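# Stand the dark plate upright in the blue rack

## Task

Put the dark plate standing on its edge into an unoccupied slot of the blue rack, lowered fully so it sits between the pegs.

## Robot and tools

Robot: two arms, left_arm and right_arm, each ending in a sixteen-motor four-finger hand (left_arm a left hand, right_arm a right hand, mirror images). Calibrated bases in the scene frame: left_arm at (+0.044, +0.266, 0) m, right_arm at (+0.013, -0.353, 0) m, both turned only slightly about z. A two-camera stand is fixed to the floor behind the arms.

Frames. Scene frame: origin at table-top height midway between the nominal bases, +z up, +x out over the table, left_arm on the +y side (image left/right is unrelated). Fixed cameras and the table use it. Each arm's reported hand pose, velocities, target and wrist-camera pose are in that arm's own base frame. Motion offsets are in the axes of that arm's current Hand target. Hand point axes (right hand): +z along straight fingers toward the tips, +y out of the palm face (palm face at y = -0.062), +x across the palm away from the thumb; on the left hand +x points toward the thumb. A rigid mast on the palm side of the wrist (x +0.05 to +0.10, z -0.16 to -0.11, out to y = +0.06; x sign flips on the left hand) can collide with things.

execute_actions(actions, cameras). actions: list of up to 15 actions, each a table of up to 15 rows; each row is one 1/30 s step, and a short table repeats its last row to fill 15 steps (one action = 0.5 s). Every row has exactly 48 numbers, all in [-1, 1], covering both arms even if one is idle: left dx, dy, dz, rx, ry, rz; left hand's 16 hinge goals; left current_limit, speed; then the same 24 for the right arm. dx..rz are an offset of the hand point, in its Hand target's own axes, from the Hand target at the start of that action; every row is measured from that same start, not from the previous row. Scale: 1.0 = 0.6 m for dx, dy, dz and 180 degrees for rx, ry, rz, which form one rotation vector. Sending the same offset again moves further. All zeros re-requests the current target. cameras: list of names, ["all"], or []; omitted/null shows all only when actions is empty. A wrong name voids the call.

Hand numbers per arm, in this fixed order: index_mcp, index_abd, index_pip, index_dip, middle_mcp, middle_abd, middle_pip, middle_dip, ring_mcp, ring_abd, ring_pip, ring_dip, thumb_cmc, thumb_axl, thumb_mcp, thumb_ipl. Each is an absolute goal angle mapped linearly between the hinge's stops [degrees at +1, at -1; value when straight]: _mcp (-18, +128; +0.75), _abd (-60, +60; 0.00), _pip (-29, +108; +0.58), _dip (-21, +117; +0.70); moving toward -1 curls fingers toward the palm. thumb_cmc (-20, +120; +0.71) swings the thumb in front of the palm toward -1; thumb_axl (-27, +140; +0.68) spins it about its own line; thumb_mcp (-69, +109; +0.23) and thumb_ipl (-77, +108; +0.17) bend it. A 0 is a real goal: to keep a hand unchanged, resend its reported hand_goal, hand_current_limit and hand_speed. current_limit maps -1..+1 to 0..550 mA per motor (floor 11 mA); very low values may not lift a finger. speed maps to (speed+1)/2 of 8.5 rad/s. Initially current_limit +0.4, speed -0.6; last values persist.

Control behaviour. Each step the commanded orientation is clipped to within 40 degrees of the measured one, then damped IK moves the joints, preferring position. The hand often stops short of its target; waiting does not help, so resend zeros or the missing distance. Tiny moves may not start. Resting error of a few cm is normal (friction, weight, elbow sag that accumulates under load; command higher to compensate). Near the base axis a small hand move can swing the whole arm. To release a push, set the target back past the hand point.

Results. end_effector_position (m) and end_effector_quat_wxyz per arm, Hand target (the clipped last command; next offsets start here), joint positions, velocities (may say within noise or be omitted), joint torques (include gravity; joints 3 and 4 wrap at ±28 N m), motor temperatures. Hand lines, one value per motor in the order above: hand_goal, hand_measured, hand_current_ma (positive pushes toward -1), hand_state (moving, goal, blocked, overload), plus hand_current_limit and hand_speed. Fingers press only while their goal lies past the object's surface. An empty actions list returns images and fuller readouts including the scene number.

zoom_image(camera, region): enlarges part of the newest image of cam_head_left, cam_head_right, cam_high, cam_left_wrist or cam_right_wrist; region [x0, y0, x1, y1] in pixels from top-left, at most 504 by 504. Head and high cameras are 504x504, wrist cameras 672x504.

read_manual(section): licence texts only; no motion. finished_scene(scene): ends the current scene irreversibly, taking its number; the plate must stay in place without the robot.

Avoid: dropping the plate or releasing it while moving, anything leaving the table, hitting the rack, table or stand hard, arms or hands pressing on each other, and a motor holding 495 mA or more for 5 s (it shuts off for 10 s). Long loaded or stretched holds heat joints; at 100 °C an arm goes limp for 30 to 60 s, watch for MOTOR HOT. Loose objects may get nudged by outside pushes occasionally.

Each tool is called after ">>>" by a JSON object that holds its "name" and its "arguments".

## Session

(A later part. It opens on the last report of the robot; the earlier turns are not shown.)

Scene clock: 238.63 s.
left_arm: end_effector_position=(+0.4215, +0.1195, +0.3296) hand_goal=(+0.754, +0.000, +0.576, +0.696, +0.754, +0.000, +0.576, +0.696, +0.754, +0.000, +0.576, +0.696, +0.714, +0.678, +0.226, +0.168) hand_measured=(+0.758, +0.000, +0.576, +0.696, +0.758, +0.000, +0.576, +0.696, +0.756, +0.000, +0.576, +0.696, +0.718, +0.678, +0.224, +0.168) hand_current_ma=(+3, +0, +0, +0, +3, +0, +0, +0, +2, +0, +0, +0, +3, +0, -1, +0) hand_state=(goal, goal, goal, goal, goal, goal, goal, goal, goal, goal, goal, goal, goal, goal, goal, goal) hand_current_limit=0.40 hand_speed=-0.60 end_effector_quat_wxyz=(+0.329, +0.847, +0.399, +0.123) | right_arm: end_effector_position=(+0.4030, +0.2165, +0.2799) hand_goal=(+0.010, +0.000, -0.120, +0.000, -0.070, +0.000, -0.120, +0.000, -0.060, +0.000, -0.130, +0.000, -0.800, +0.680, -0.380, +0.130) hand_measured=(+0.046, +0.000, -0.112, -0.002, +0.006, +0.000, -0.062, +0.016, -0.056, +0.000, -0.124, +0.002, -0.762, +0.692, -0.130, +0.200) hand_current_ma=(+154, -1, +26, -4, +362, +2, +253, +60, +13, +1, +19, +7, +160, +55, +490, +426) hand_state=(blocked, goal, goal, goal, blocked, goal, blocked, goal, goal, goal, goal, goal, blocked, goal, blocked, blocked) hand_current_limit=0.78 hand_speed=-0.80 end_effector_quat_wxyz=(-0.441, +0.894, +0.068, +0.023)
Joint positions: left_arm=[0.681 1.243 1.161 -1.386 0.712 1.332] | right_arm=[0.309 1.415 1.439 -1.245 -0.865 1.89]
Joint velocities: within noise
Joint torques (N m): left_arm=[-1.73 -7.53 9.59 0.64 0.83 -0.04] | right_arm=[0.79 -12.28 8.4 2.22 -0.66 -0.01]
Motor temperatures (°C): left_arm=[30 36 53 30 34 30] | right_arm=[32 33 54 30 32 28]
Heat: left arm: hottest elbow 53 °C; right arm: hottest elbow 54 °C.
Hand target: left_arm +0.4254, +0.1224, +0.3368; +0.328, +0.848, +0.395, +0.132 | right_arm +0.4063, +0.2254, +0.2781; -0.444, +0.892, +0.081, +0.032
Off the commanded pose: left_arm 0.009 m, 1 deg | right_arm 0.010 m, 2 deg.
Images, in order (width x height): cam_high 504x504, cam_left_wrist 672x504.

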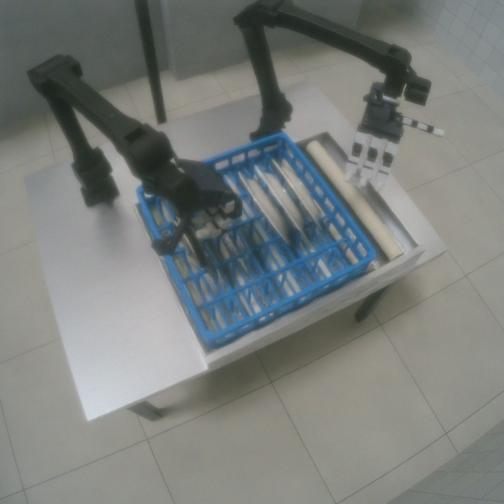

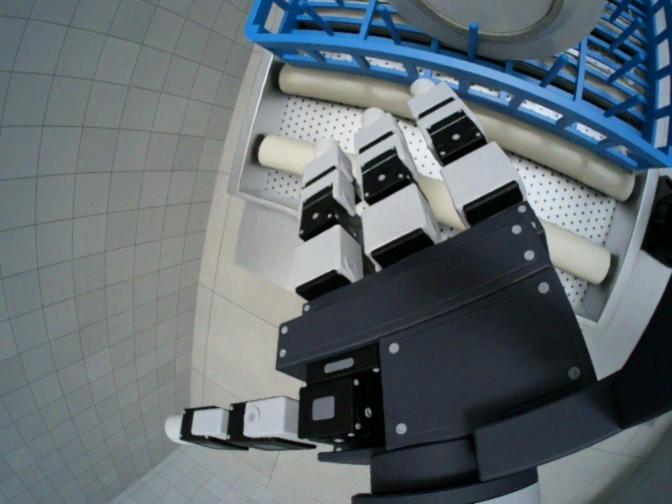

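>>> {"name": "zoom_image", "arguments": {"camera": "cam_high", "region": [170, 170, 340, 300]}}

Scaled by 2.965 from the camera's 504x504 image, which has a finer 720x720 frame.

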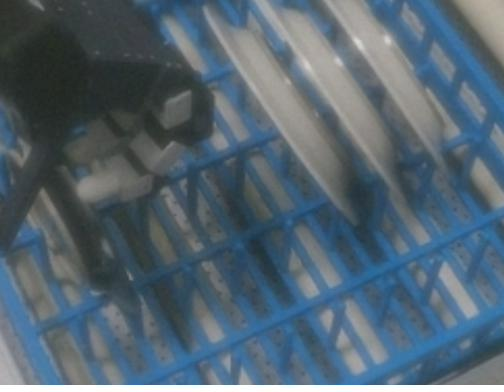

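>>> {"name": "execute_actions", "arguments": {"actions": [[[0,0,0,0,0,0,0.754,0,0.576,0.696,0.754,0,0.576,0.696,0.754,0,0.576,0.696,0.714,0.678,0.226,0.168,0.4,-0.6,-0.0026,0.0157,0.0121,0,0,0,0.01,0,-0.12,0,-0.07,0,-0.12,0,-0.06,0,-0.13,0,-0.80,0.68,-0.38,0.13,0.78,-0.8]]], "cameras": ["cam_head_left","cam_head_right","cam_high"]}}

>>> {"name": "zoom_image", "arguments": {"camera": "cam_head_left", "region": [260, 110, 360, 210]}}

>>> {"name": "zoom_image", "arguments": {"camera": "cam_head_right", "region": [250, 110, 350, 210]}}

>>> {"name": "zoom_image", "arguments": {"camera": "cam_high", "region": [170, 210, 250, 290]}}

Scene clock: 246.30 s.
left_arm: end_effector_position=(+0.4215, +0.1195, +0.3296) hand_goal=(+0.754, +0.000, +0.576, +0.696, +0.754, +0.000, +0.576, +0.696, +0.754, +0.000, +0.576, +0.696, +0.714, +0.678, +0.226, +0.168) hand_measured=(+0.758, +0.000, +0.576, +0.696, +0.758, +0.000, +0.576, +0.696, +0.756, +0.000, +0.576, +0.696, +0.718, +0.678, +0.224, +0.168) hand_current_ma=(+3, +0, +0, +0, +3, +0, +0, +0, +2, +0, +0, +0, +3, +0, -1, +0) hand_state=(goal, goal, goal, goal, goal, goal, goal, goal, goal, goal, goal, goal, goal, goal, goal, goal) hand_current_limit=0.40 hand_speed=-0.60 end_effector_quat_wxyz=(+0.329, +0.847, +0.399, +0.123) | right_arm: end_effector_position=(+0.4031, +0.2167, +0.2784) hand_goal=(+0.010, +0.000, -0.120, +0.000, -0.070, +0.000, -0.120, +0.000, -0.060, +0.000, -0.130, +0.000, -0.800, +0.680, -0.380, +0.130) hand_measured=(+0.044, +0.000, -0.120, -0.006, +0.006, +0.002, -0.062, +0.016, -0.056, +0.000, -0.124, +0.002, -0.764, +0.692, -0.130, +0.200) hand_current_ma=(+147, -1, +1, -20, +362, +3, +253, +60, +13, +1, +19, +7, +157, +55, +490, +426) hand_state=(blocked, goal, goal, goal, blocked, goal, blocked, goal, goal, goal, goal, goal, blocked, goal, blocked, blocked) hand_current_limit=0.78 hand_speed=-0.80 end_effector_quat_wxyz=(-0.444, +0.893, +0.071, +0.033)
Joint positions: left_arm=[0.681 1.243 1.161 -1.386 0.712 1.332] | right_arm=[0.309 1.4 1.417 -1.213 -0.865 1.894]
Joint torques (N m): left_arm=[-1.67 -7.59 9.57 0.64 0.84 -0.03] | right_arm=[0.85 -10.4 7.51 1.95 -0.62 -0.07]
Heat: left arm: hottest elbow 53 °C; right arm: hottest elbow 52 °C.
Hand target: left_arm +0.4254, +0.1224, +0.3368; +0.328, +0.848, +0.395, +0.132 | right_arm +0.4063, +0.2254, +0.2661; -0.444, +0.892, +0.081, +0.032
Off the commanded pose: left_arm 0.009 m, 1 deg | right_arm 0.015 m, 1 deg.
Images, in order (width x height): cam_head_left 504x504, cam_head_right 504x504, cam_high 504x504.

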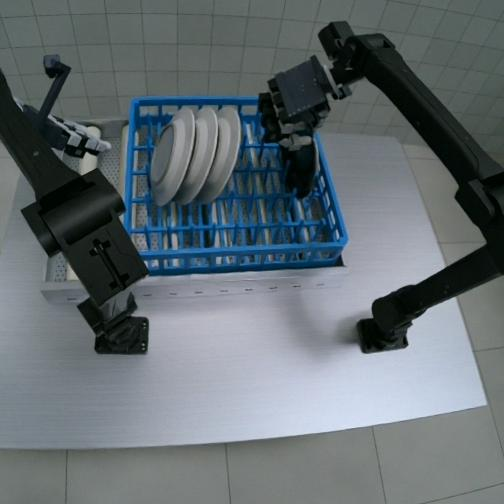

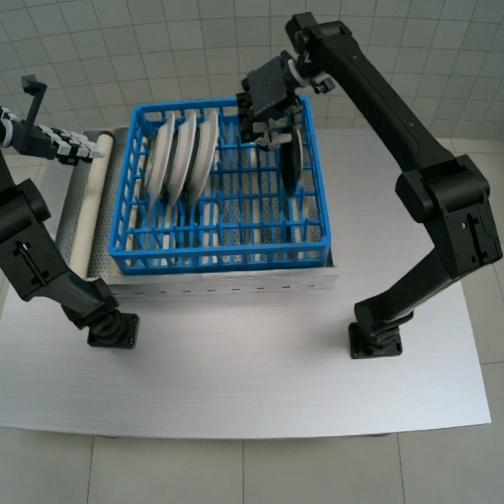

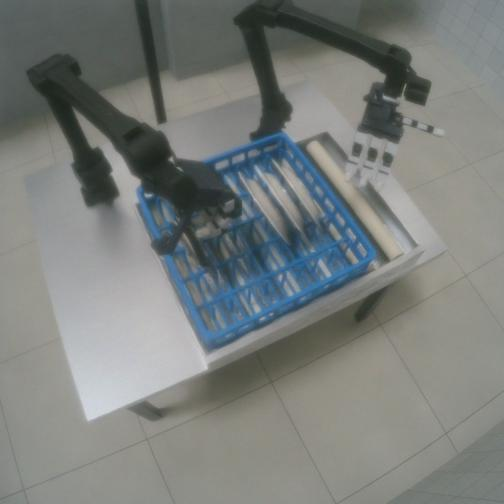

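Scaled by 5.040 from the camera's 504x504 image, which has a finer 720x720 frame.

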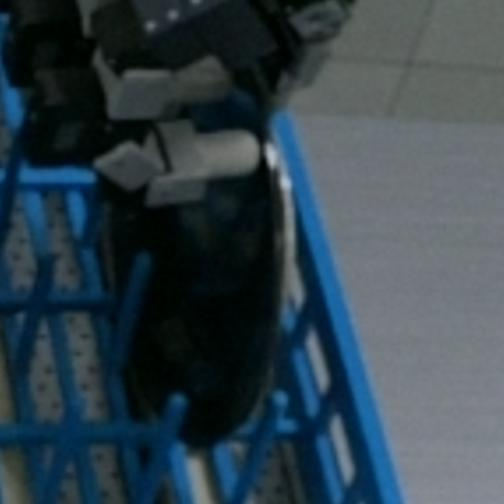

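Scaled by 5.040 from the camera's 504x504 image, which has a finer 720x720 frame.

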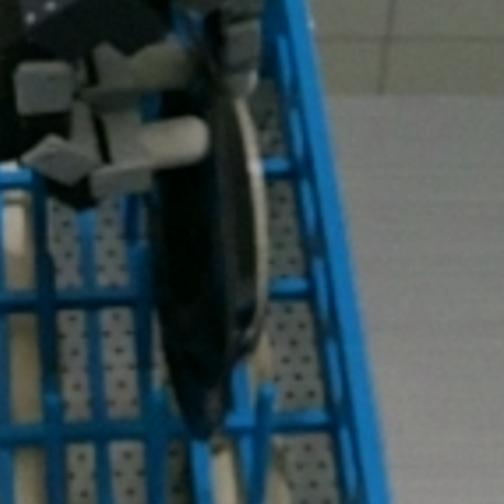

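Scaled by 6.300 from the camera's 504x504 image, which has a finer 720x720 frame.

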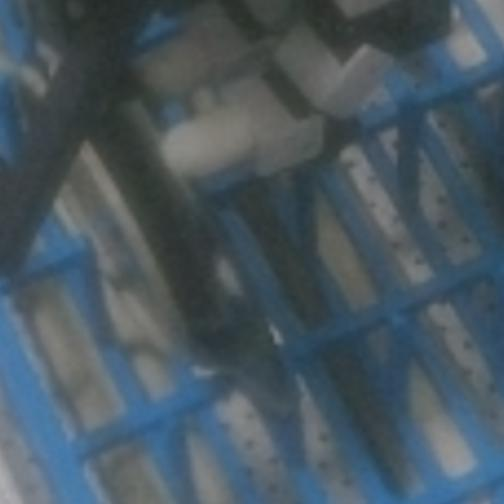

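>>> {"name": "execute_actions", "arguments": {"actions": [[[0,0,0,0,0,0,0.754,0,0.576,0.696,0.754,0,0.576,0.696,0.754,0,0.576,0.696,0.714,0.678,0.226,0.168,0.4,-0.6,0.0039,-0.0236,-0.0182,0,0,0,0.01,0,-0.12,0,-0.07,0,-0.12,0,-0.06,0,-0.13,0,-0.80,0.68,-0.38,0.13,0.78,-0.8]]]}}

>>> {"name": "execute_actions", "arguments": {"actions": [[[0,0,0,0,0,0,0.754,0,0.576,0.696,0.754,0,0.576,0.696,0.754,0,0.576,0.696,0.714,0.678,0.226,0.168,0.4,-0.6,0.0017,-0.0105,-0.0081,0,0,0,0.08,0,-0.11,0,0.03,0,-0.08,0,0.06,0,-0.12,0,-0.80,0.68,-0.34,0.14,0.6,-0.85]]]}}

Scene clock: 247.73 s.
left_arm: end_effector_position=(+0.4215, +0.1195, +0.3296) hand_goal=(+0.754, +0.000, +0.576, +0.696, +0.754, +0.000, +0.576, +0.696, +0.754, +0.000, +0.576, +0.696, +0.714, +0.678, +0.226, +0.168) hand_measured=(+0.758, +0.000, +0.576, +0.696, +0.758, +0.000, +0.576, +0.696, +0.756, +0.000, +0.576, +0.696, +0.718, +0.678, +0.224, +0.168) hand_current_ma=(+3, +0, +0, +0, +3, +0, +0, +0, +2, +0, +0, +0, +3, +0, -1, +0) hand_state=(goal, goal, goal, goal, goal, goal, goal, goal, goal, goal, goal, goal, goal, goal, goal, goal) hand_current_limit=0.40 hand_speed=-0.60 end_effector_quat_wxyz=(+0.329, +0.847, +0.399, +0.123) | right_arm: end_effector_position=(+0.4027, +0.2166, +0.2783) hand_goal=(+0.010, +0.000, -0.120, +0.000, -0.070, +0.000, -0.120, +0.000, -0.060, +0.000, -0.130, +0.000, -0.800, +0.680, -0.380, +0.130) hand_measured=(+0.044, +0.000, -0.120, -0.006, +0.006, +0.002, -0.062, +0.016, -0.056, +0.000, -0.124, +0.002, -0.764, +0.692, -0.130, +0.200) hand_current_ma=(+147, -1, +1, -20, +362, +3, +253, +60, +13, +1, +19, +7, +155, +55, +490, +426) hand_state=(blocked, goal, goal, goal, blocked, goal, blocked, goal, goal, goal, goal, goal, blocked, goal, blocked, blocked) hand_current_limit=0.78 hand_speed=-0.80 end_effector_quat_wxyz=(-0.444, +0.893, +0.071, +0.032)
Joint positions: left_arm=[0.681 1.243 1.161 -1.386 0.712 1.332] | right_arm=[0.309 1.4 1.417 -1.214 -0.865 1.894]
Joint torques (N m): left_arm=[-1.61 -7.47 9.61 0.64 0.83 -0.03] | right_arm=[0.03 -10.7 11.18 0.29 -0.64 -0.06]
Heat: left arm: hottest elbow 53 °C; right arm: hottest elbow 52 °C.
Hand target: left_arm +0.4254, +0.1224, +0.3368; +0.328, +0.848, +0.395, +0.132 | right_arm +0.4063, +0.2254, +0.2842; -0.444, +0.892, +0.081, +0.032
Off the commanded pose: left_arm 0.009 m, 1 deg | right_arm 0.011 m, 1 deg.

Scene clock: 248.53 s.
left_arm: end_effector_position=(+0.4215, +0.1195, +0.3296) hand_goal=(+0.754, +0.000, +0.576, +0.696, +0.754, +0.000, +0.576, +0.696, +0.754, +0.000, +0.576, +0.696, +0.714, +0.678, +0.226, +0.168) hand_measured=(+0.758, +0.000, +0.576, +0.696, +0.758, +0.000, +0.576, +0.696, +0.756, +0.000, +0.576, +0.696, +0.718, +0.678, +0.224, +0.168) hand_current_ma=(+3, +0, +0, +0, +3, +0, +0, +0, +2, +0, +0, +0, +3, +0, -1, +0) hand_state=(goal, goal, goal, goal, goal, goal, goal, goal, goal, goal, goal, goal, goal, goal, goal, goal) hand_current_limit=0.40 hand_speed=-0.60 end_effector_quat_wxyz=(+0.329, +0.847, +0.399, +0.123) | right_arm: end_effector_position=(+0.4021, +0.2159, +0.2800) hand_goal=(+0.080, +0.000, -0.110, +0.000, +0.030, +0.000, -0.080, +0.000, +0.060, +0.000, -0.120, +0.000, -0.800, +0.680, -0.340, +0.140) hand_measured=(+0.078, +0.000, -0.112, -0.002, +0.046, -0.002, -0.076, -0.006, +0.034, +0.000, -0.130, -0.006, -0.768, +0.692, -0.134, +0.184) hand_current_ma=(-9, -1, -3, -8, +68, -5, +15, -18, -115, -1, -35, -24, +136, +55, +440, +258) hand_state=(goal, goal, goal, goal, goal, goal, goal, goal, blocked, goal, goal, goal, blocked, goal, blocked, blocked) hand_current_limit=0.60 hand_speed=-0.85 end_effector_quat_wxyz=(-0.443, +0.893, +0.073, +0.032)
Joint positions: left_arm=[0.681 1.243 1.161 -1.386 0.712 1.332] | right_arm=[0.309 1.4 1.422 -1.225 -0.863 1.888]
Joint torques (N m): left_arm=[-1.67 -7.36 9.58 0.62 0.83 -0.03] | right_arm=[0.5 -11.11 12.45 -0.08 -0.73 -0.04]
Heat: left arm: hottest elbow 53 °C; right arm: hottest elbow 52 °C.
Hand target: left_arm +0.4254, +0.1224, +0.3368; +0.328, +0.848, +0.395, +0.132 | right_arm +0.4063, +0.2254, +0.2922; -0.444, +0.892, +0.081, +0.032
Off the commanded pose: left_arm 0.009 m, 1 deg | right_arm 0.016 m, 1 deg.

>>> {"name": "execute_actions", "arguments": {"actions": [[[0,0,0,0,0,0,0.754,0,0.576,0.696,0.754,0,0.576,0.696,0.754,0,0.576,0.696,0.714,0.678,0.226,0.168,0.4,-0.6,0.0011,-0.0066,-0.0050,0,0,0,0.16,0,-0.10,0,0.13,0,-0.07,0,0.14,0,-0.10,0,-0.79,0.68,-0.24,0.15,0.5,-0.85]]], "cameras": ["cam_head_left","cam_head_right","cam_high"]}}

>>> {"name": "zoom_image", "arguments": {"camera": "cam_head_left", "region": [260, 110, 360, 210]}}

>>> {"name": "zoom_image", "arguments": {"camera": "cam_head_right", "region": [250, 110, 350, 210]}}

Scene clock: 249.60 s.
left_arm: end_effector_position=(+0.4215, +0.1195, +0.3296) hand_goal=(+0.754, +0.000, +0.576, +0.696, +0.754, +0.000, +0.576, +0.696, +0.754, +0.000, +0.576, +0.696, +0.714, +0.678, +0.226, +0.168) hand_measured=(+0.758, +0.000, +0.576, +0.696, +0.758, +0.000, +0.576, +0.696, +0.756, +0.000, +0.576, +0.696, +0.718, +0.678, +0.224, +0.168) hand_current_ma=(+3, +0, +0, +0, +3, +0, +0, +0, +2, +0, +0, +0, +3, +0, -1, +0) hand_state=(goal, goal, goal, goal, goal, goal, goal, goal, goal, goal, goal, goal, goal, goal, goal, goal) hand_current_limit=0.40 hand_speed=-0.60 end_effector_quat_wxyz=(+0.329, +0.847, +0.399, +0.123) | right_arm: end_effector_position=(+0.4019, +0.2160, +0.2852) hand_goal=(+0.160, +0.000, -0.100, +0.000, +0.130, +0.000, -0.070, +0.000, +0.140, +0.000, -0.100, +0.000, -0.790, +0.680, -0.240, +0.150) hand_measured=(+0.162, +0.000, -0.100, -0.002, +0.130, -0.002, -0.070, -0.004, +0.138, +0.000, -0.110, -0.010, -0.774, +0.690, -0.194, +0.178) hand_current_ma=(+8, -1, -1, -8, -2, -4, -3, -10, -5, -1, -34, -38, +67, +43, +262, +157) hand_state=(goal, goal, goal, goal, goal, goal, goal, goal, goal, goal, goal, goal, goal, goal, blocked, blocked) hand_current_limit=0.50 hand_speed=-0.85 end_effector_quat_wxyz=(-0.443, +0.893, +0.073, +0.031)
Joint positions: left_arm=[0.681 1.243 1.161 -1.386 0.712 1.332] | right_arm=[0.309 1.4 1.436 -1.239 -0.863 1.888]
Joint torques (N m): left_arm=[-1.67 -7.41 9.57 0.62 0.84 -0.04] | right_arm=[0.56 -10.23 12.4 -0.12 -0.81 -0.04]
Heat: left arm: hottest elbow 53 °C; right arm: hottest elbow 52 °C.
Hand target: left_arm +0.4254, +0.1224, +0.3368; +0.328, +0.848, +0.395, +0.132 | right_arm +0.4063, +0.2255, +0.2972; -0.444, +0.892, +0.081, +0.032
Off the commanded pose: left_arm 0.009 m, 1 deg | right_arm 0.016 m, 1 deg.
Images, in order (width x height): cam_head_left 504x504, cam_head_right 504x504, cam_high 504x504.

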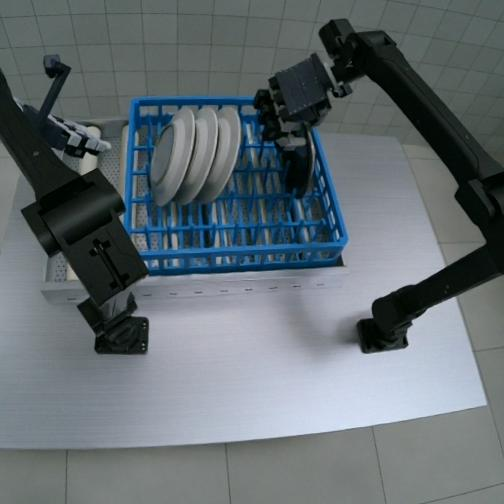

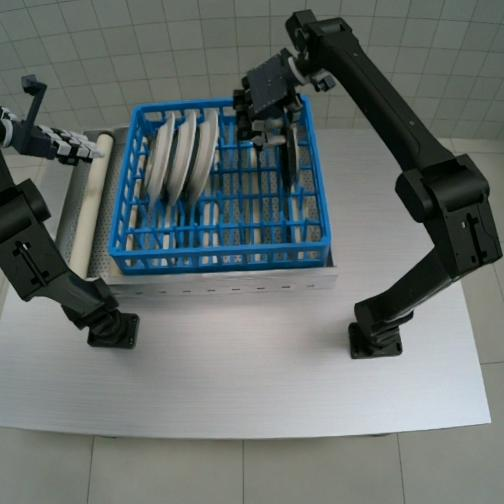

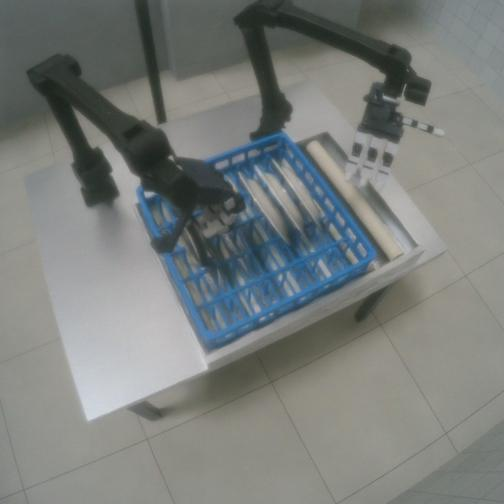

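Scaled by 5.040 from the camera's 504x504 image, which has a finer 720x720 frame.

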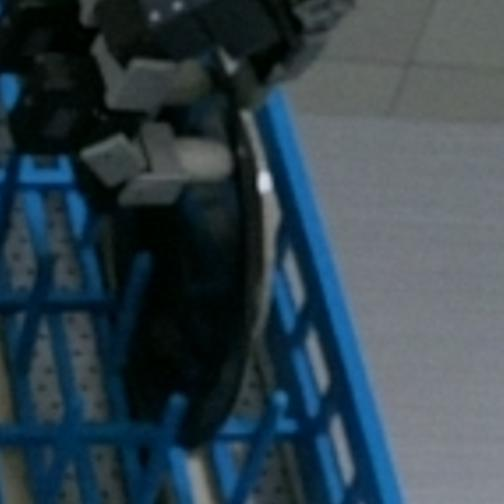

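Scaled by 5.040 from the camera's 504x504 image, which has a finer 720x720 frame.

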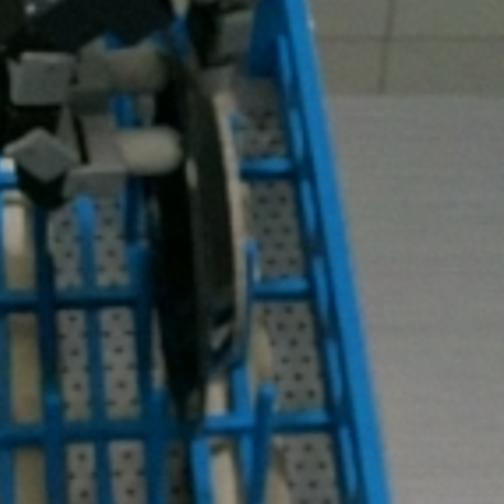

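>>> {"name": "execute_actions", "arguments": {"actions": [[[0,0,0,0,0,0,0.754,0,0.576,0.696,0.754,0,0.576,0.696,0.754,0,0.576,0.696,0.714,0.678,0.226,0.168,0.4,-0.6,0,0,0,0,0,0,0.22,0,-0.08,0,0.20,0,-0.05,0,0.20,0,-0.08,0,-0.78,0.68,-0.12,0.17,0.5,-0.85]],[[0,0,0,0,0,0,0.754,0,0.576,0.696,0.754,0,0.576,0.696,0.754,0,0.576,0.696,0.714,0.678,0.226,0.168,0.4,-0.6,0,0,0,0,0,0,0.32,0,-0.04,0,0.30,0,0.0,0,0.30,0,-0.04,0,-0.76,0.68,-0.04,0.17,0.5,-0.85]]], "cameras": ["cam_head_left","cam_head_right","cam_high"]}}

>>> {"name": "zoom_image", "arguments": {"camera": "cam_head_left", "region": [260, 110, 360, 210]}}

>>> {"name": "zoom_image", "arguments": {"camera": "cam_head_right", "region": [250, 110, 350, 210]}}

Scene clock: 251.50 s.
left_arm: end_effector_position=(+0.4215, +0.1195, +0.3296) hand_goal=(+0.754, +0.000, +0.576, +0.696, +0.754, +0.000, +0.576, +0.696, +0.754, +0.000, +0.576, +0.696, +0.714, +0.678, +0.226, +0.168) hand_measured=(+0.758, +0.000, +0.576, +0.696, +0.758, +0.000, +0.576, +0.696, +0.756, +0.000, +0.576, +0.696, +0.718, +0.678, +0.224, +0.168) hand_current_ma=(+3, +0, +0, +0, +3, +0, +0, +0, +2, +0, +0, +0, +3, +0, -1, +0) hand_state=(goal, goal, goal, goal, goal, goal, goal, goal, goal, goal, goal, goal, goal, goal, goal, goal) hand_current_limit=0.40 hand_speed=-0.60 end_effector_quat_wxyz=(+0.329, +0.847, +0.399, +0.123) | right_arm: end_effector_position=(+0.3997, +0.2155, +0.2844) hand_goal=(+0.320, +0.000, -0.040, +0.000, +0.300, +0.000, +0.000, +0.000, +0.300, +0.000, -0.040, +0.000, -0.760, +0.680, -0.040, +0.170) hand_measured=(+0.312, +0.000, -0.042, -0.002, +0.294, -0.002, -0.002, -0.002, +0.292, +0.000, -0.042, -0.002, -0.756, +0.682, -0.038, +0.174) hand_current_ma=(-33, -1, -5, -7, -27, -4, -6, -8, -28, -1, -5, -8, +14, +8, +8, +21) hand_state=(goal, goal, goal, goal, goal, goal, goal, goal, goal, goal, goal, goal, goal, goal, goal, goal) hand_current_limit=0.50 hand_speed=-0.85 end_effector_quat_wxyz=(-0.442, +0.894, +0.068, +0.026)
Joint positions: left_arm=[0.681 1.243 1.161 -1.386 0.712 1.332] | right_arm=[0.309 1.401 1.436 -1.247 -0.863 1.894]
Joint torques (N m): left_arm=[-1.67 -7.47 9.57 0.65 0.83 -0.03] | right_arm=[0.91 -11.05 12.44 0.17 -0.84 -0.04]
Heat: left arm: hottest elbow 53 °C; right arm: hottest elbow 53 °C.
Hand target: left_arm +0.4254, +0.1224, +0.3368; +0.328, +0.848, +0.395, +0.132 | right_arm +0.4063, +0.2255, +0.2972; -0.444, +0.892, +0.081, +0.032
Off the commanded pose: left_arm 0.009 m, 1 deg | right_arm 0.017 m, 2 deg.
Images, in order (width x height): cam_head_left 504x504, cam_head_right 504x504, cam_high 504x504.

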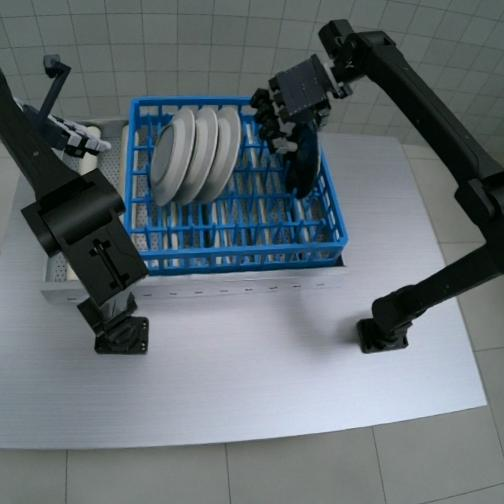

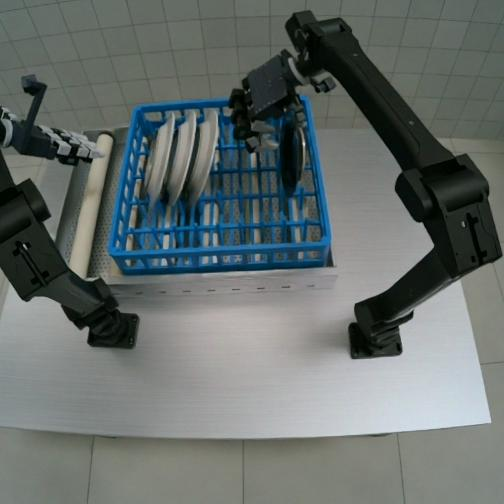

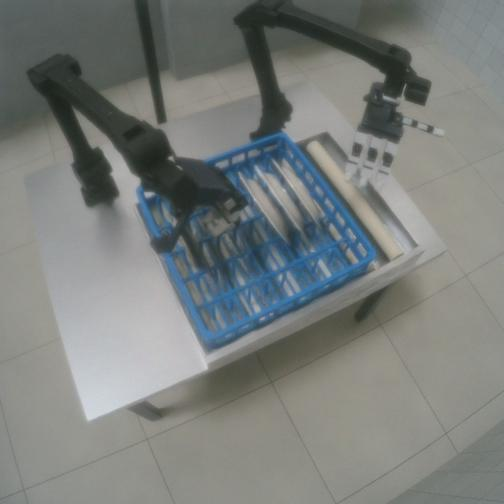

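Scaled by 5.040 from the camera's 504x504 image, which has a finer 720x720 frame.

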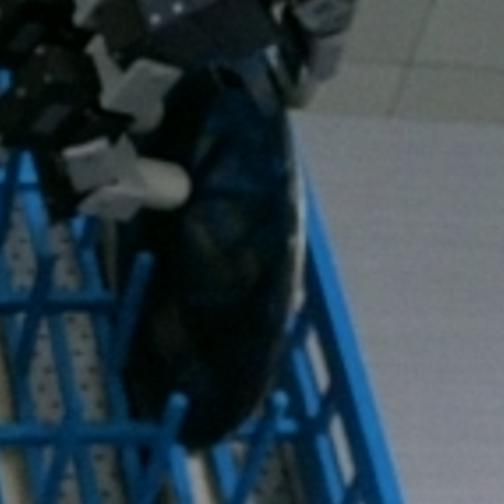

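Scaled by 5.040 from the camera's 504x504 image, which has a finer 720x720 frame.

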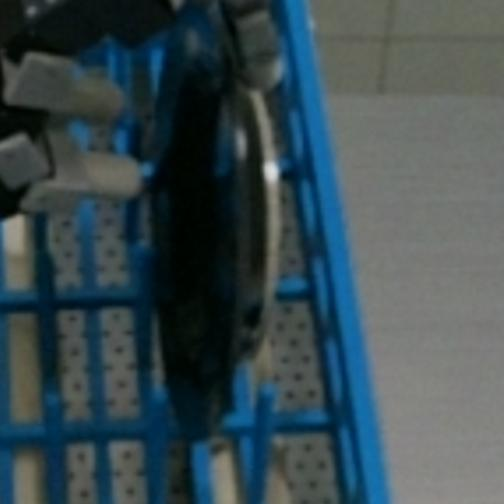

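>>> {"name": "execute_actions", "arguments": {"actions": [[[0,0,0,0,0,0,0.754,0,0.576,0.696,0.754,0,0.576,0.696,0.754,0,0.576,0.696,0.714,0.678,0.226,0.168,0.4,-0.6,0,0,0,0,0,0,0.5,0,0.1,0.2,0.5,0,0.1,0.2,0.5,0,0.1,0.2,-0.76,0.68,0.08,0.17,0.5,-0.85]]], "cameras": ["all"]}}

Scene clock: 253.03 s.
left_arm: end_effector_position=(+0.4215, +0.1195, +0.3296) hand_goal=(+0.754, +0.000, +0.576, +0.696, +0.754, +0.000, +0.576, +0.696, +0.754, +0.000, +0.576, +0.696, +0.714, +0.678, +0.226, +0.168) hand_measured=(+0.758, +0.000, +0.576, +0.696, +0.758, +0.000, +0.576, +0.696, +0.756, +0.000, +0.576, +0.696, +0.718, +0.678, +0.224, +0.168) hand_current_ma=(+3, +0, +0, +0, +3, +0, +0, +0, +2, +0, +0, +0, +3, +0, -1, +0) hand_state=(goal, goal, goal, goal, goal, goal, goal, goal, goal, goal, goal, goal, goal, goal, goal, goal) hand_current_limit=0.40 hand_speed=-0.60 end_effector_quat_wxyz=(+0.329, +0.847, +0.399, +0.123) | right_arm: end_effector_position=(+0.3996, +0.2157, +0.2844) hand_goal=(+0.500, +0.000, +0.100, +0.200, +0.500, +0.000, +0.100, +0.200, +0.500, +0.000, +0.100, +0.200, -0.760, +0.680, +0.080, +0.170) hand_measured=(+0.486, +0.000, +0.098, +0.198, +0.488, -0.002, +0.098, +0.198, +0.488, +0.000, +0.098, +0.198, -0.756, +0.682, +0.076, +0.172) hand_current_ma=(-54, -1, -8, -8, -46, -4, -9, -8, -49, -1, -8, -8, +14, +8, -21, +7) hand_state=(goal, goal, goal, goal, goal, goal, goal, goal, goal, goal, goal, goal, goal, goal, goal, goal) hand_current_limit=0.50 hand_speed=-0.85 end_effector_quat_wxyz=(-0.442, +0.894, +0.068, +0.026)
Joint positions: left_arm=[0.681 1.243 1.161 -1.386 0.712 1.332] | right_arm=[0.309 1.401 1.436 -1.247 -0.863 1.894]
Joint torques (N m): left_arm=[-1.67 -7.59 9.57 0.64 0.83 -0.03] | right_arm=[0.67 -10.81 12.41 0.32 -0.84 -0.01]
Heat: left arm: hottest elbow 53 °C; right arm: hottest elbow 53 °C.
Hand target: left_arm +0.4254, +0.1224, +0.3368; +0.328, +0.848, +0.395, +0.132 | right_arm +0.4063, +0.2254, +0.2972; -0.444, +0.892, +0.081, +0.032
Off the commanded pose: left_arm 0.009 m, 1 deg | right_arm 0.017 m, 2 deg.

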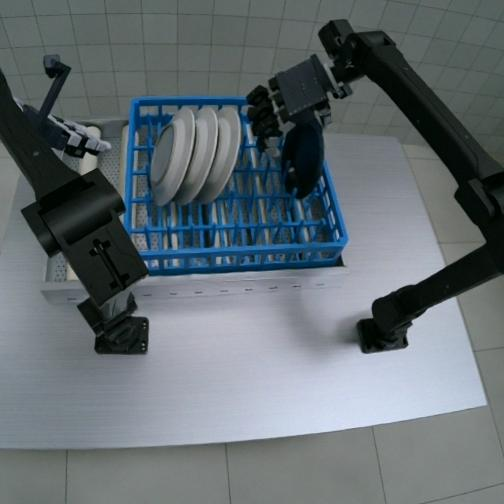

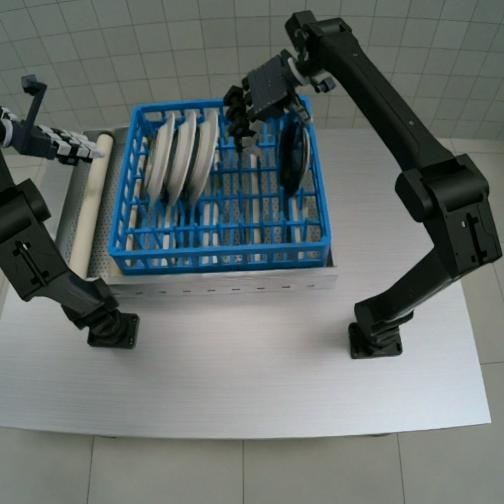

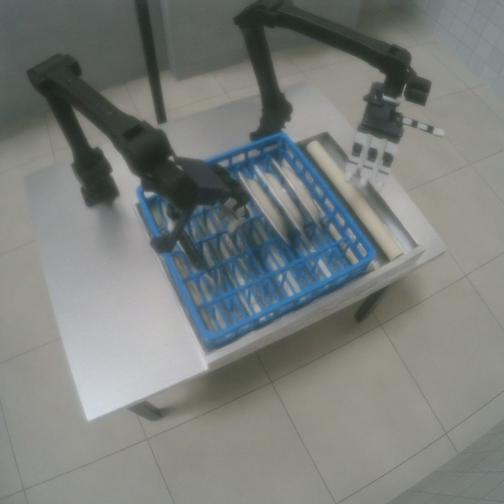

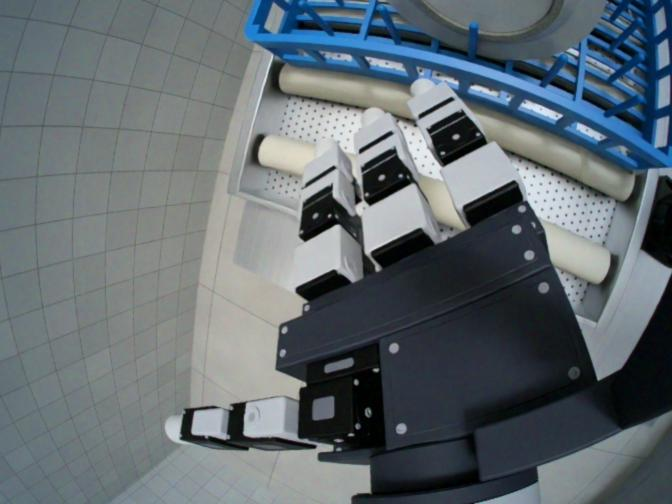

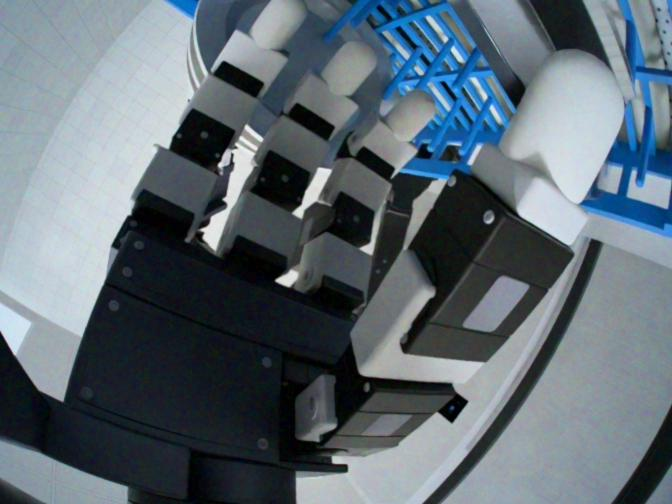

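>>> {"name": "zoom_image", "arguments": {"camera": "cam_head_left", "region": [220, 80, 350, 210]}}

>>> {"name": "zoom_image", "arguments": {"camera": "cam_head_right", "region": [210, 80, 340, 210]}}

Scaled by 3.877 from the camera's 504x504 image, which has a finer 720x720 frame.

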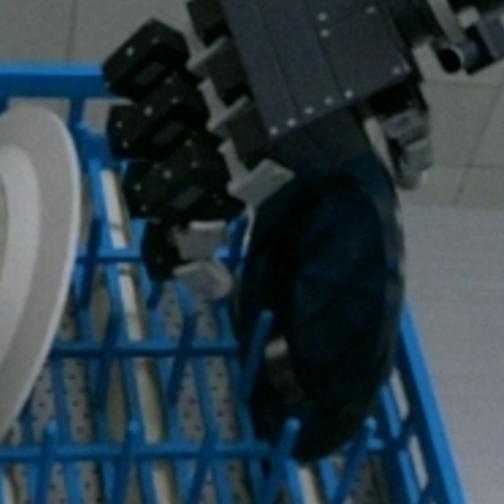

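Scaled by 3.877 from the camera's 504x504 image, which has a finer 720x720 frame.

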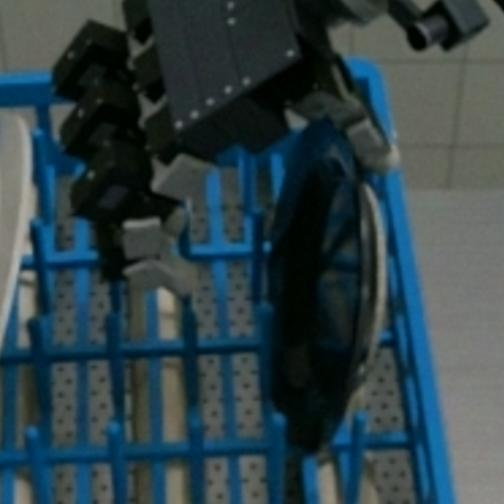

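>>> {"name": "execute_actions", "arguments": {"actions": [[[0,0,0,0,0,0,0.754,0,0.576,0.696,0.754,0,0.576,0.696,0.754,0,0.576,0.696,0.714,0.678,0.226,0.168,0.4,-0.6,0.0022,-0.0131,-0.0101,0,0,0,0.5,0,0.1,0.2,0.5,0,0.1,0.2,0.5,0,0.1,0.2,-0.76,0.68,0.2,0.17,0.5,-0.85]],[[0,0,0,0,0,0,0.754,0,0.576,0.696,0.754,0,0.576,0.696,0.754,0,0.576,0.696,0.714,0.678,0.226,0.168,0.4,-0.6,0.0043,-0.0262,-0.0202,0,0,0,0.5,0,0.1,0.2,0.5,0,0.1,0.2,0.5,0,0.1,0.2,-0.76,0.68,0.2,0.17,0.5,-0.85]]], "cameras": ["cam_head_left","cam_head_right","cam_right_wrist"]}}

>>> {"name": "zoom_image", "arguments": {"camera": "cam_head_right", "region": [210, 80, 340, 210]}}

>>> {"name": "zoom_image", "arguments": {"camera": "cam_head_left", "region": [220, 80, 350, 210]}}

Scene clock: 255.07 s.
left_arm: end_effector_position=(+0.4215, +0.1195, +0.3296) hand_goal=(+0.754, +0.000, +0.576, +0.696, +0.754, +0.000, +0.576, +0.696, +0.754, +0.000, +0.576, +0.696, +0.714, +0.678, +0.226, +0.168) hand_measured=(+0.758, +0.000, +0.576, +0.696, +0.758, +0.000, +0.576, +0.696, +0.756, +0.000, +0.576, +0.696, +0.718, +0.678, +0.224, +0.168) hand_current_ma=(+3, +0, +0, +0, +3, +0, +0, +0, +2, +0, +0, +0, +3, +0, -1, +0) hand_state=(goal, goal, goal, goal, goal, goal, goal, goal, goal, goal, goal, goal, goal, goal, goal, goal) hand_current_limit=0.40 hand_speed=-0.60 end_effector_quat_wxyz=(+0.329, +0.847, +0.399, +0.123) | right_arm: end_effector_position=(+0.3998, +0.2157, +0.3127) hand_goal=(+0.500, +0.000, +0.100, +0.200, +0.500, +0.000, +0.100, +0.200, +0.500, +0.000, +0.100, +0.200, -0.760, +0.680, +0.200, +0.170) hand_measured=(+0.486, +0.000, +0.098, +0.198, +0.488, -0.002, +0.098, +0.198, +0.488, +0.000, +0.098, +0.198, -0.756, +0.682, +0.194, +0.172) hand_current_ma=(-54, -1, -8, -8, -45, -4, -9, -8, -48, -1, -8, -8, +14, +8, -30, +6) hand_state=(goal, goal, goal, goal, goal, goal, goal, goal, goal, goal, goal, goal, goal, goal, goal, goal) hand_current_limit=0.50 hand_speed=-0.85 end_effector_quat_wxyz=(-0.441, +0.894, +0.068, +0.025)
Joint positions: left_arm=[0.681 1.243 1.161 -1.386 0.712 1.332] | right_arm=[0.309 1.408 1.518 -1.323 -0.863 1.894]
Joint torques (N m): left_arm=[-1.61 -7.53 9.57 0.61 0.83 -0.03] | right_arm=[-0.15 -11.34 12.93 0.14 -0.9 -0.01]
Heat: left arm: hottest elbow 53 °C; right arm: hottest elbow 54 °C.
Hand target: left_arm +0.4254, +0.1224, +0.3368; +0.328, +0.848, +0.395, +0.132 | right_arm +0.4063, +0.2253, +0.3273; -0.445, +0.892, +0.081, +0.032
Off the commanded pose: left_arm 0.009 m, 1 deg | right_arm 0.019 m, 2 deg.
Images, in order (width x height): cam_head_left 504x504, cam_head_right 504x504, cam_right_wrist 672x504.

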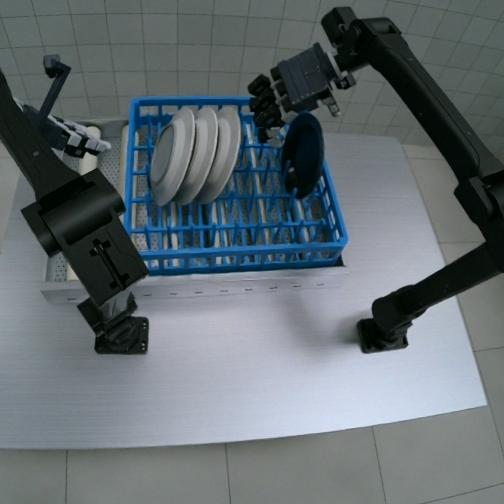

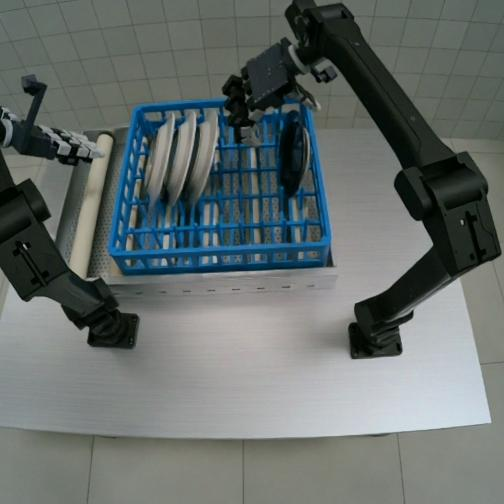

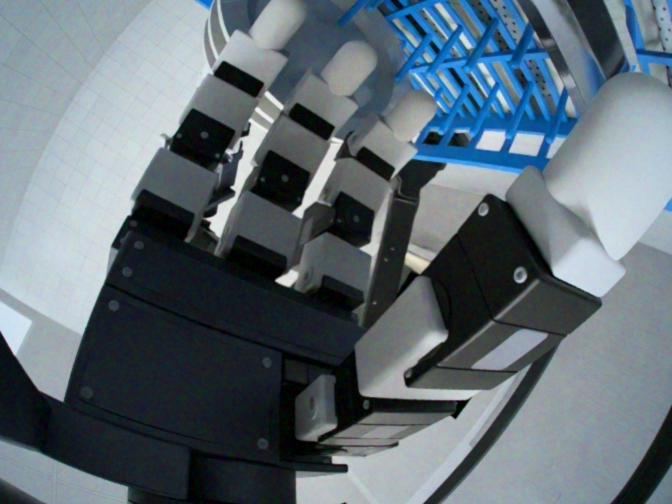

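Scaled by 3.877 from the camera's 504x504 image, which has a finer 720x720 frame.

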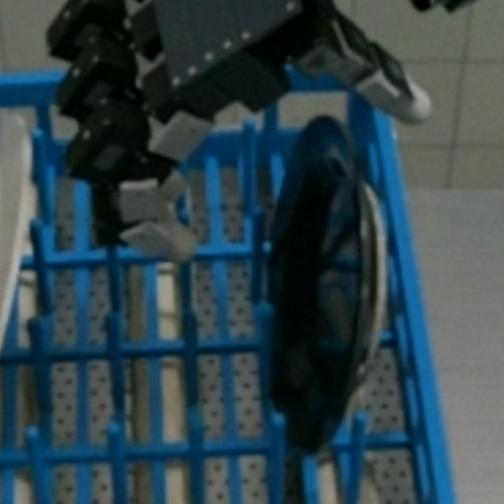

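Scaled by 3.877 from the camera's 504x504 image, which has a finer 720x720 frame.

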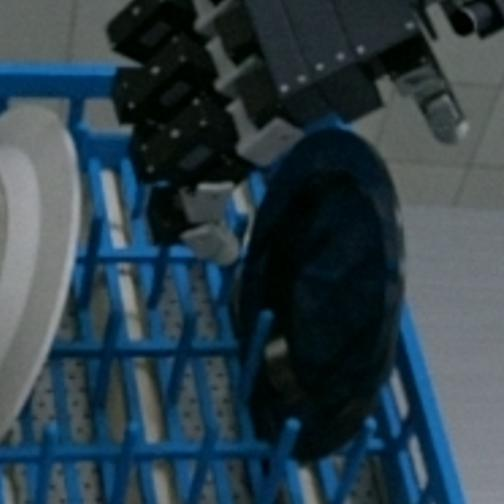

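Plate stands alone. Keep raising.

>>> {"name": "execute_actions", "arguments": {"actions": [[[0,0,0,0,0,0,0.754,0,0.576,0.696,0.754,0,0.576,0.696,0.754,0,0.576,0.696,0.714,0.678,0.226,0.168,0.4,-0.6,0.0054,-0.0328,-0.0252,0,0,0,0.5,0,0.1,0.2,0.5,0,0.1,0.2,0.5,0,0.1,0.2,-0.76,0.68,0.2,0.17,0.5,-0.85]],[[0,0,0,0,0,0,0.754,0,0.576,0.696,0.754,0,0.576,0.696,0.754,0,0.576,0.696,0.714,0.678,0.226,0.168,0.4,-0.6,0.0065,-0.0394,-0.0303,0,0,0,0.5,0,0.1,0.2,0.5,0,0.1,0.2,0.5,0,0.1,0.2,-0.76,0.68,0.2,0.17,0.5,-0.85]],[[0,0,0,0,0,0,0.754,0,0.576,0.696,0.754,0,0.576,0.696,0.754,0,0.576,0.696,0.714,0.678,0.226,0.168,0.4,-0.6,0.0065,-0.0394,-0.0303,0,0,0,0.5,0,0.1,0.2,0.5,0,0.1,0.2,0.5,0,0.1,0.2,-0.76,0.68,0.2,0.17,0.5,-0.85]],[[0,0,0,0,0,0,0.754,0,0.576,0.696,0.754,0,0.576,0.696,0.754,0,0.576,0.696,0.714,0.678,0.226,0.168,0.4,-0.6,0.0065,-0.0394,-0.0303,0,0,0,0.5,0,0.1,0.2,0.5,0,0.1,0.2,0.5,0,0.1,0.2,-0.76,0.68,0.2,0.17,0.5,-0.85]]], "cameras": ["all"]}}

>>> {"name": "zoom_image", "arguments": {"camera": "cam_head_right", "region": [250, 90, 350, 190]}}

>>> {"name": "zoom_image", "arguments": {"camera": "cam_head_left", "region": [250, 100, 350, 200]}}

>>> {"name": "zoom_image", "arguments": {"camera": "cam_high", "region": [130, 150, 330, 350]}}

Scene clock: 258.10 s.
left_arm: end_effector_position=(+0.4215, +0.1195, +0.3296) hand_goal=(+0.754, +0.000, +0.576, +0.696, +0.754, +0.000, +0.576, +0.696, +0.754, +0.000, +0.576, +0.696, +0.714, +0.678, +0.226, +0.168) hand_measured=(+0.758, +0.000, +0.576, +0.696, +0.758, +0.000, +0.576, +0.696, +0.756, +0.000, +0.576, +0.696, +0.718, +0.678, +0.224, +0.168) hand_current_ma=(+3, +0, +0, +0, +3, +0, +0, +0, +2, +0, +0, +0, +3, +0, -1, +0) hand_state=(goal, goal, goal, goal, goal, goal, goal, goal, goal, goal, goal, goal, goal, goal, goal, goal) hand_current_limit=0.40 hand_speed=-0.60 end_effector_quat_wxyz=(+0.329, +0.847, +0.399, +0.123) | right_arm: end_effector_position=(+0.4051, +0.2174, +0.4298) hand_goal=(+0.500, +0.000, +0.100, +0.200, +0.500, +0.000, +0.100, +0.200, +0.500, +0.000, +0.100, +0.200, -0.760, +0.680, +0.200, +0.170) hand_measured=(+0.486, +0.000, +0.098, +0.198, +0.488, -0.002, +0.098, +0.198, +0.488, +0.000, +0.098, +0.198, -0.756, +0.682, +0.194, +0.172) hand_current_ma=(-53, -1, -8, -8, -44, -4, -9, -8, -47, -1, -8, -8, +14, +8, -30, +6) hand_state=(goal, goal, goal, goal, goal, goal, goal, goal, goal, goal, goal, goal, goal, goal, goal, goal) hand_current_limit=0.50 hand_speed=-0.85 end_effector_quat_wxyz=(-0.442, +0.894, +0.068, +0.026)
Joint positions: left_arm=[0.681 1.243 1.161 -1.386 0.712 1.332] | right_arm=[0.309 1.509 1.945 -1.648 -0.863 1.894]
Joint torques (N m): left_arm=[-1.61 -7.47 9.59 0.64 0.83 -0.03] | right_arm=[0.26 -12.1 11.74 0.08 -0.85 -0.02]
Heat: left arm: hottest elbow 53 °C; right arm: hottest elbow 54 °C.
Hand target: left_arm +0.4254, +0.1224, +0.3368; +0.328, +0.848, +0.395, +0.132 | right_arm +0.4065, +0.2251, +0.4425; -0.444, +0.892, +0.081, +0.032
Off the commanded pose: left_arm 0.009 m, 1 deg | right_arm 0.015 m, 2 deg.

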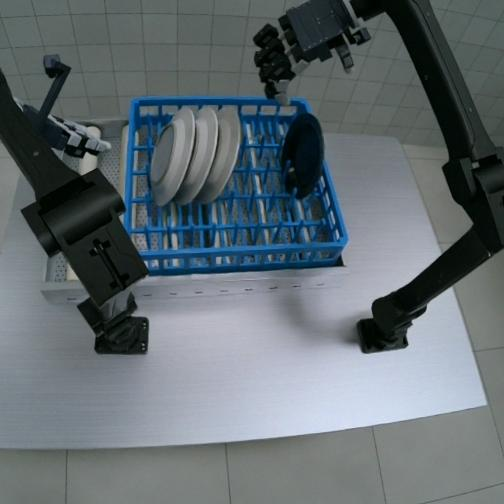

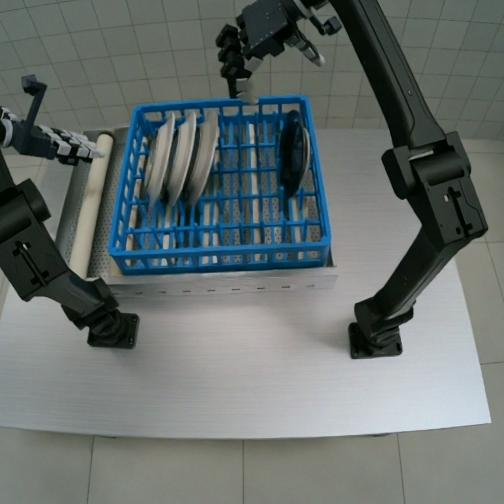

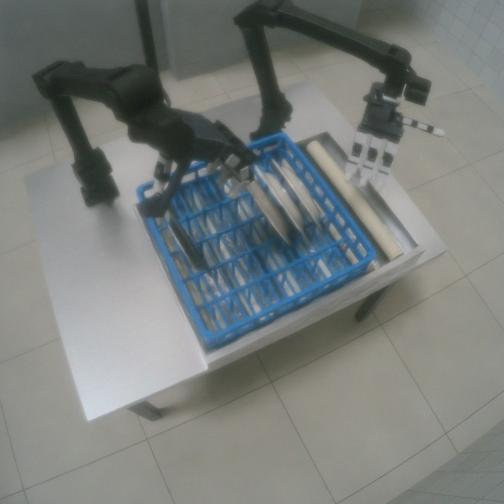

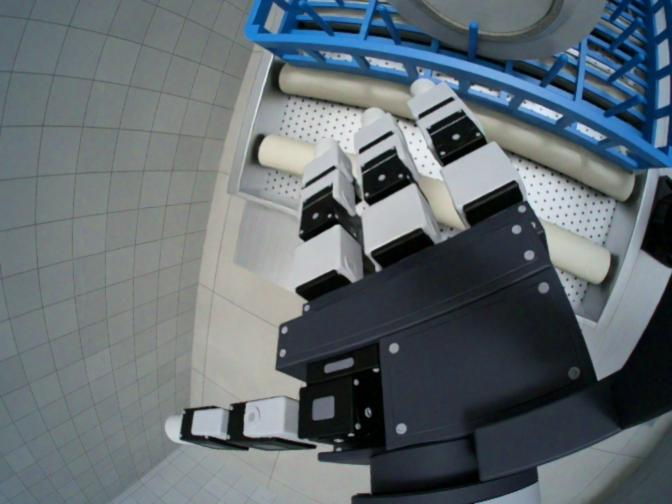

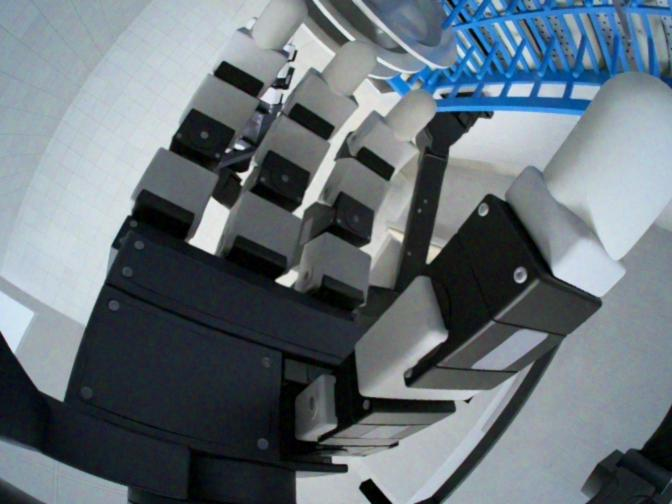

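Scaled by 5.040 from the camera's 504x504 image, which has a finer 720x720 frame.

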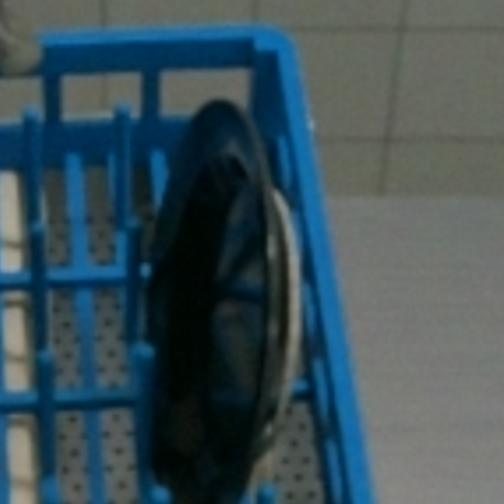

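Scaled by 5.040 from the camera's 504x504 image, which has a finer 720x720 frame.

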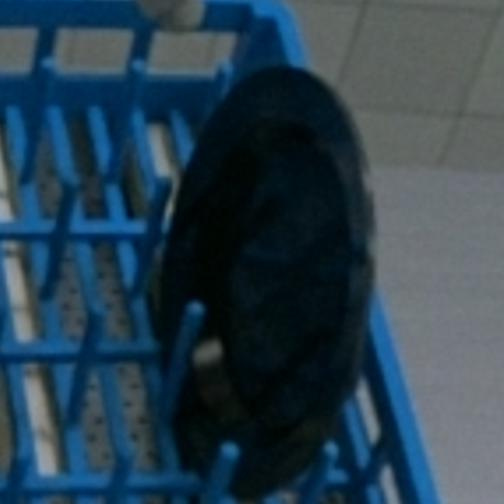

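Scaled by 2.520 from the camera's 504x504 image, which has a finer 720x720 frame.

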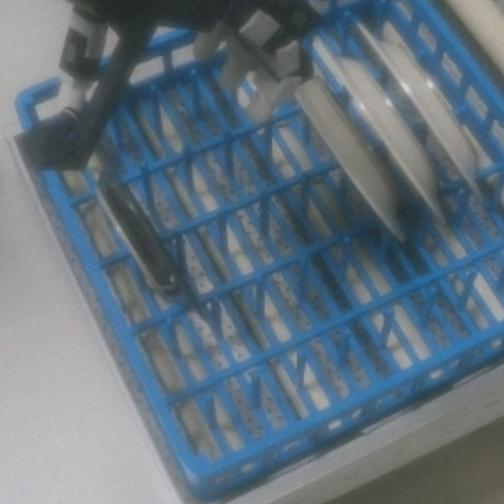

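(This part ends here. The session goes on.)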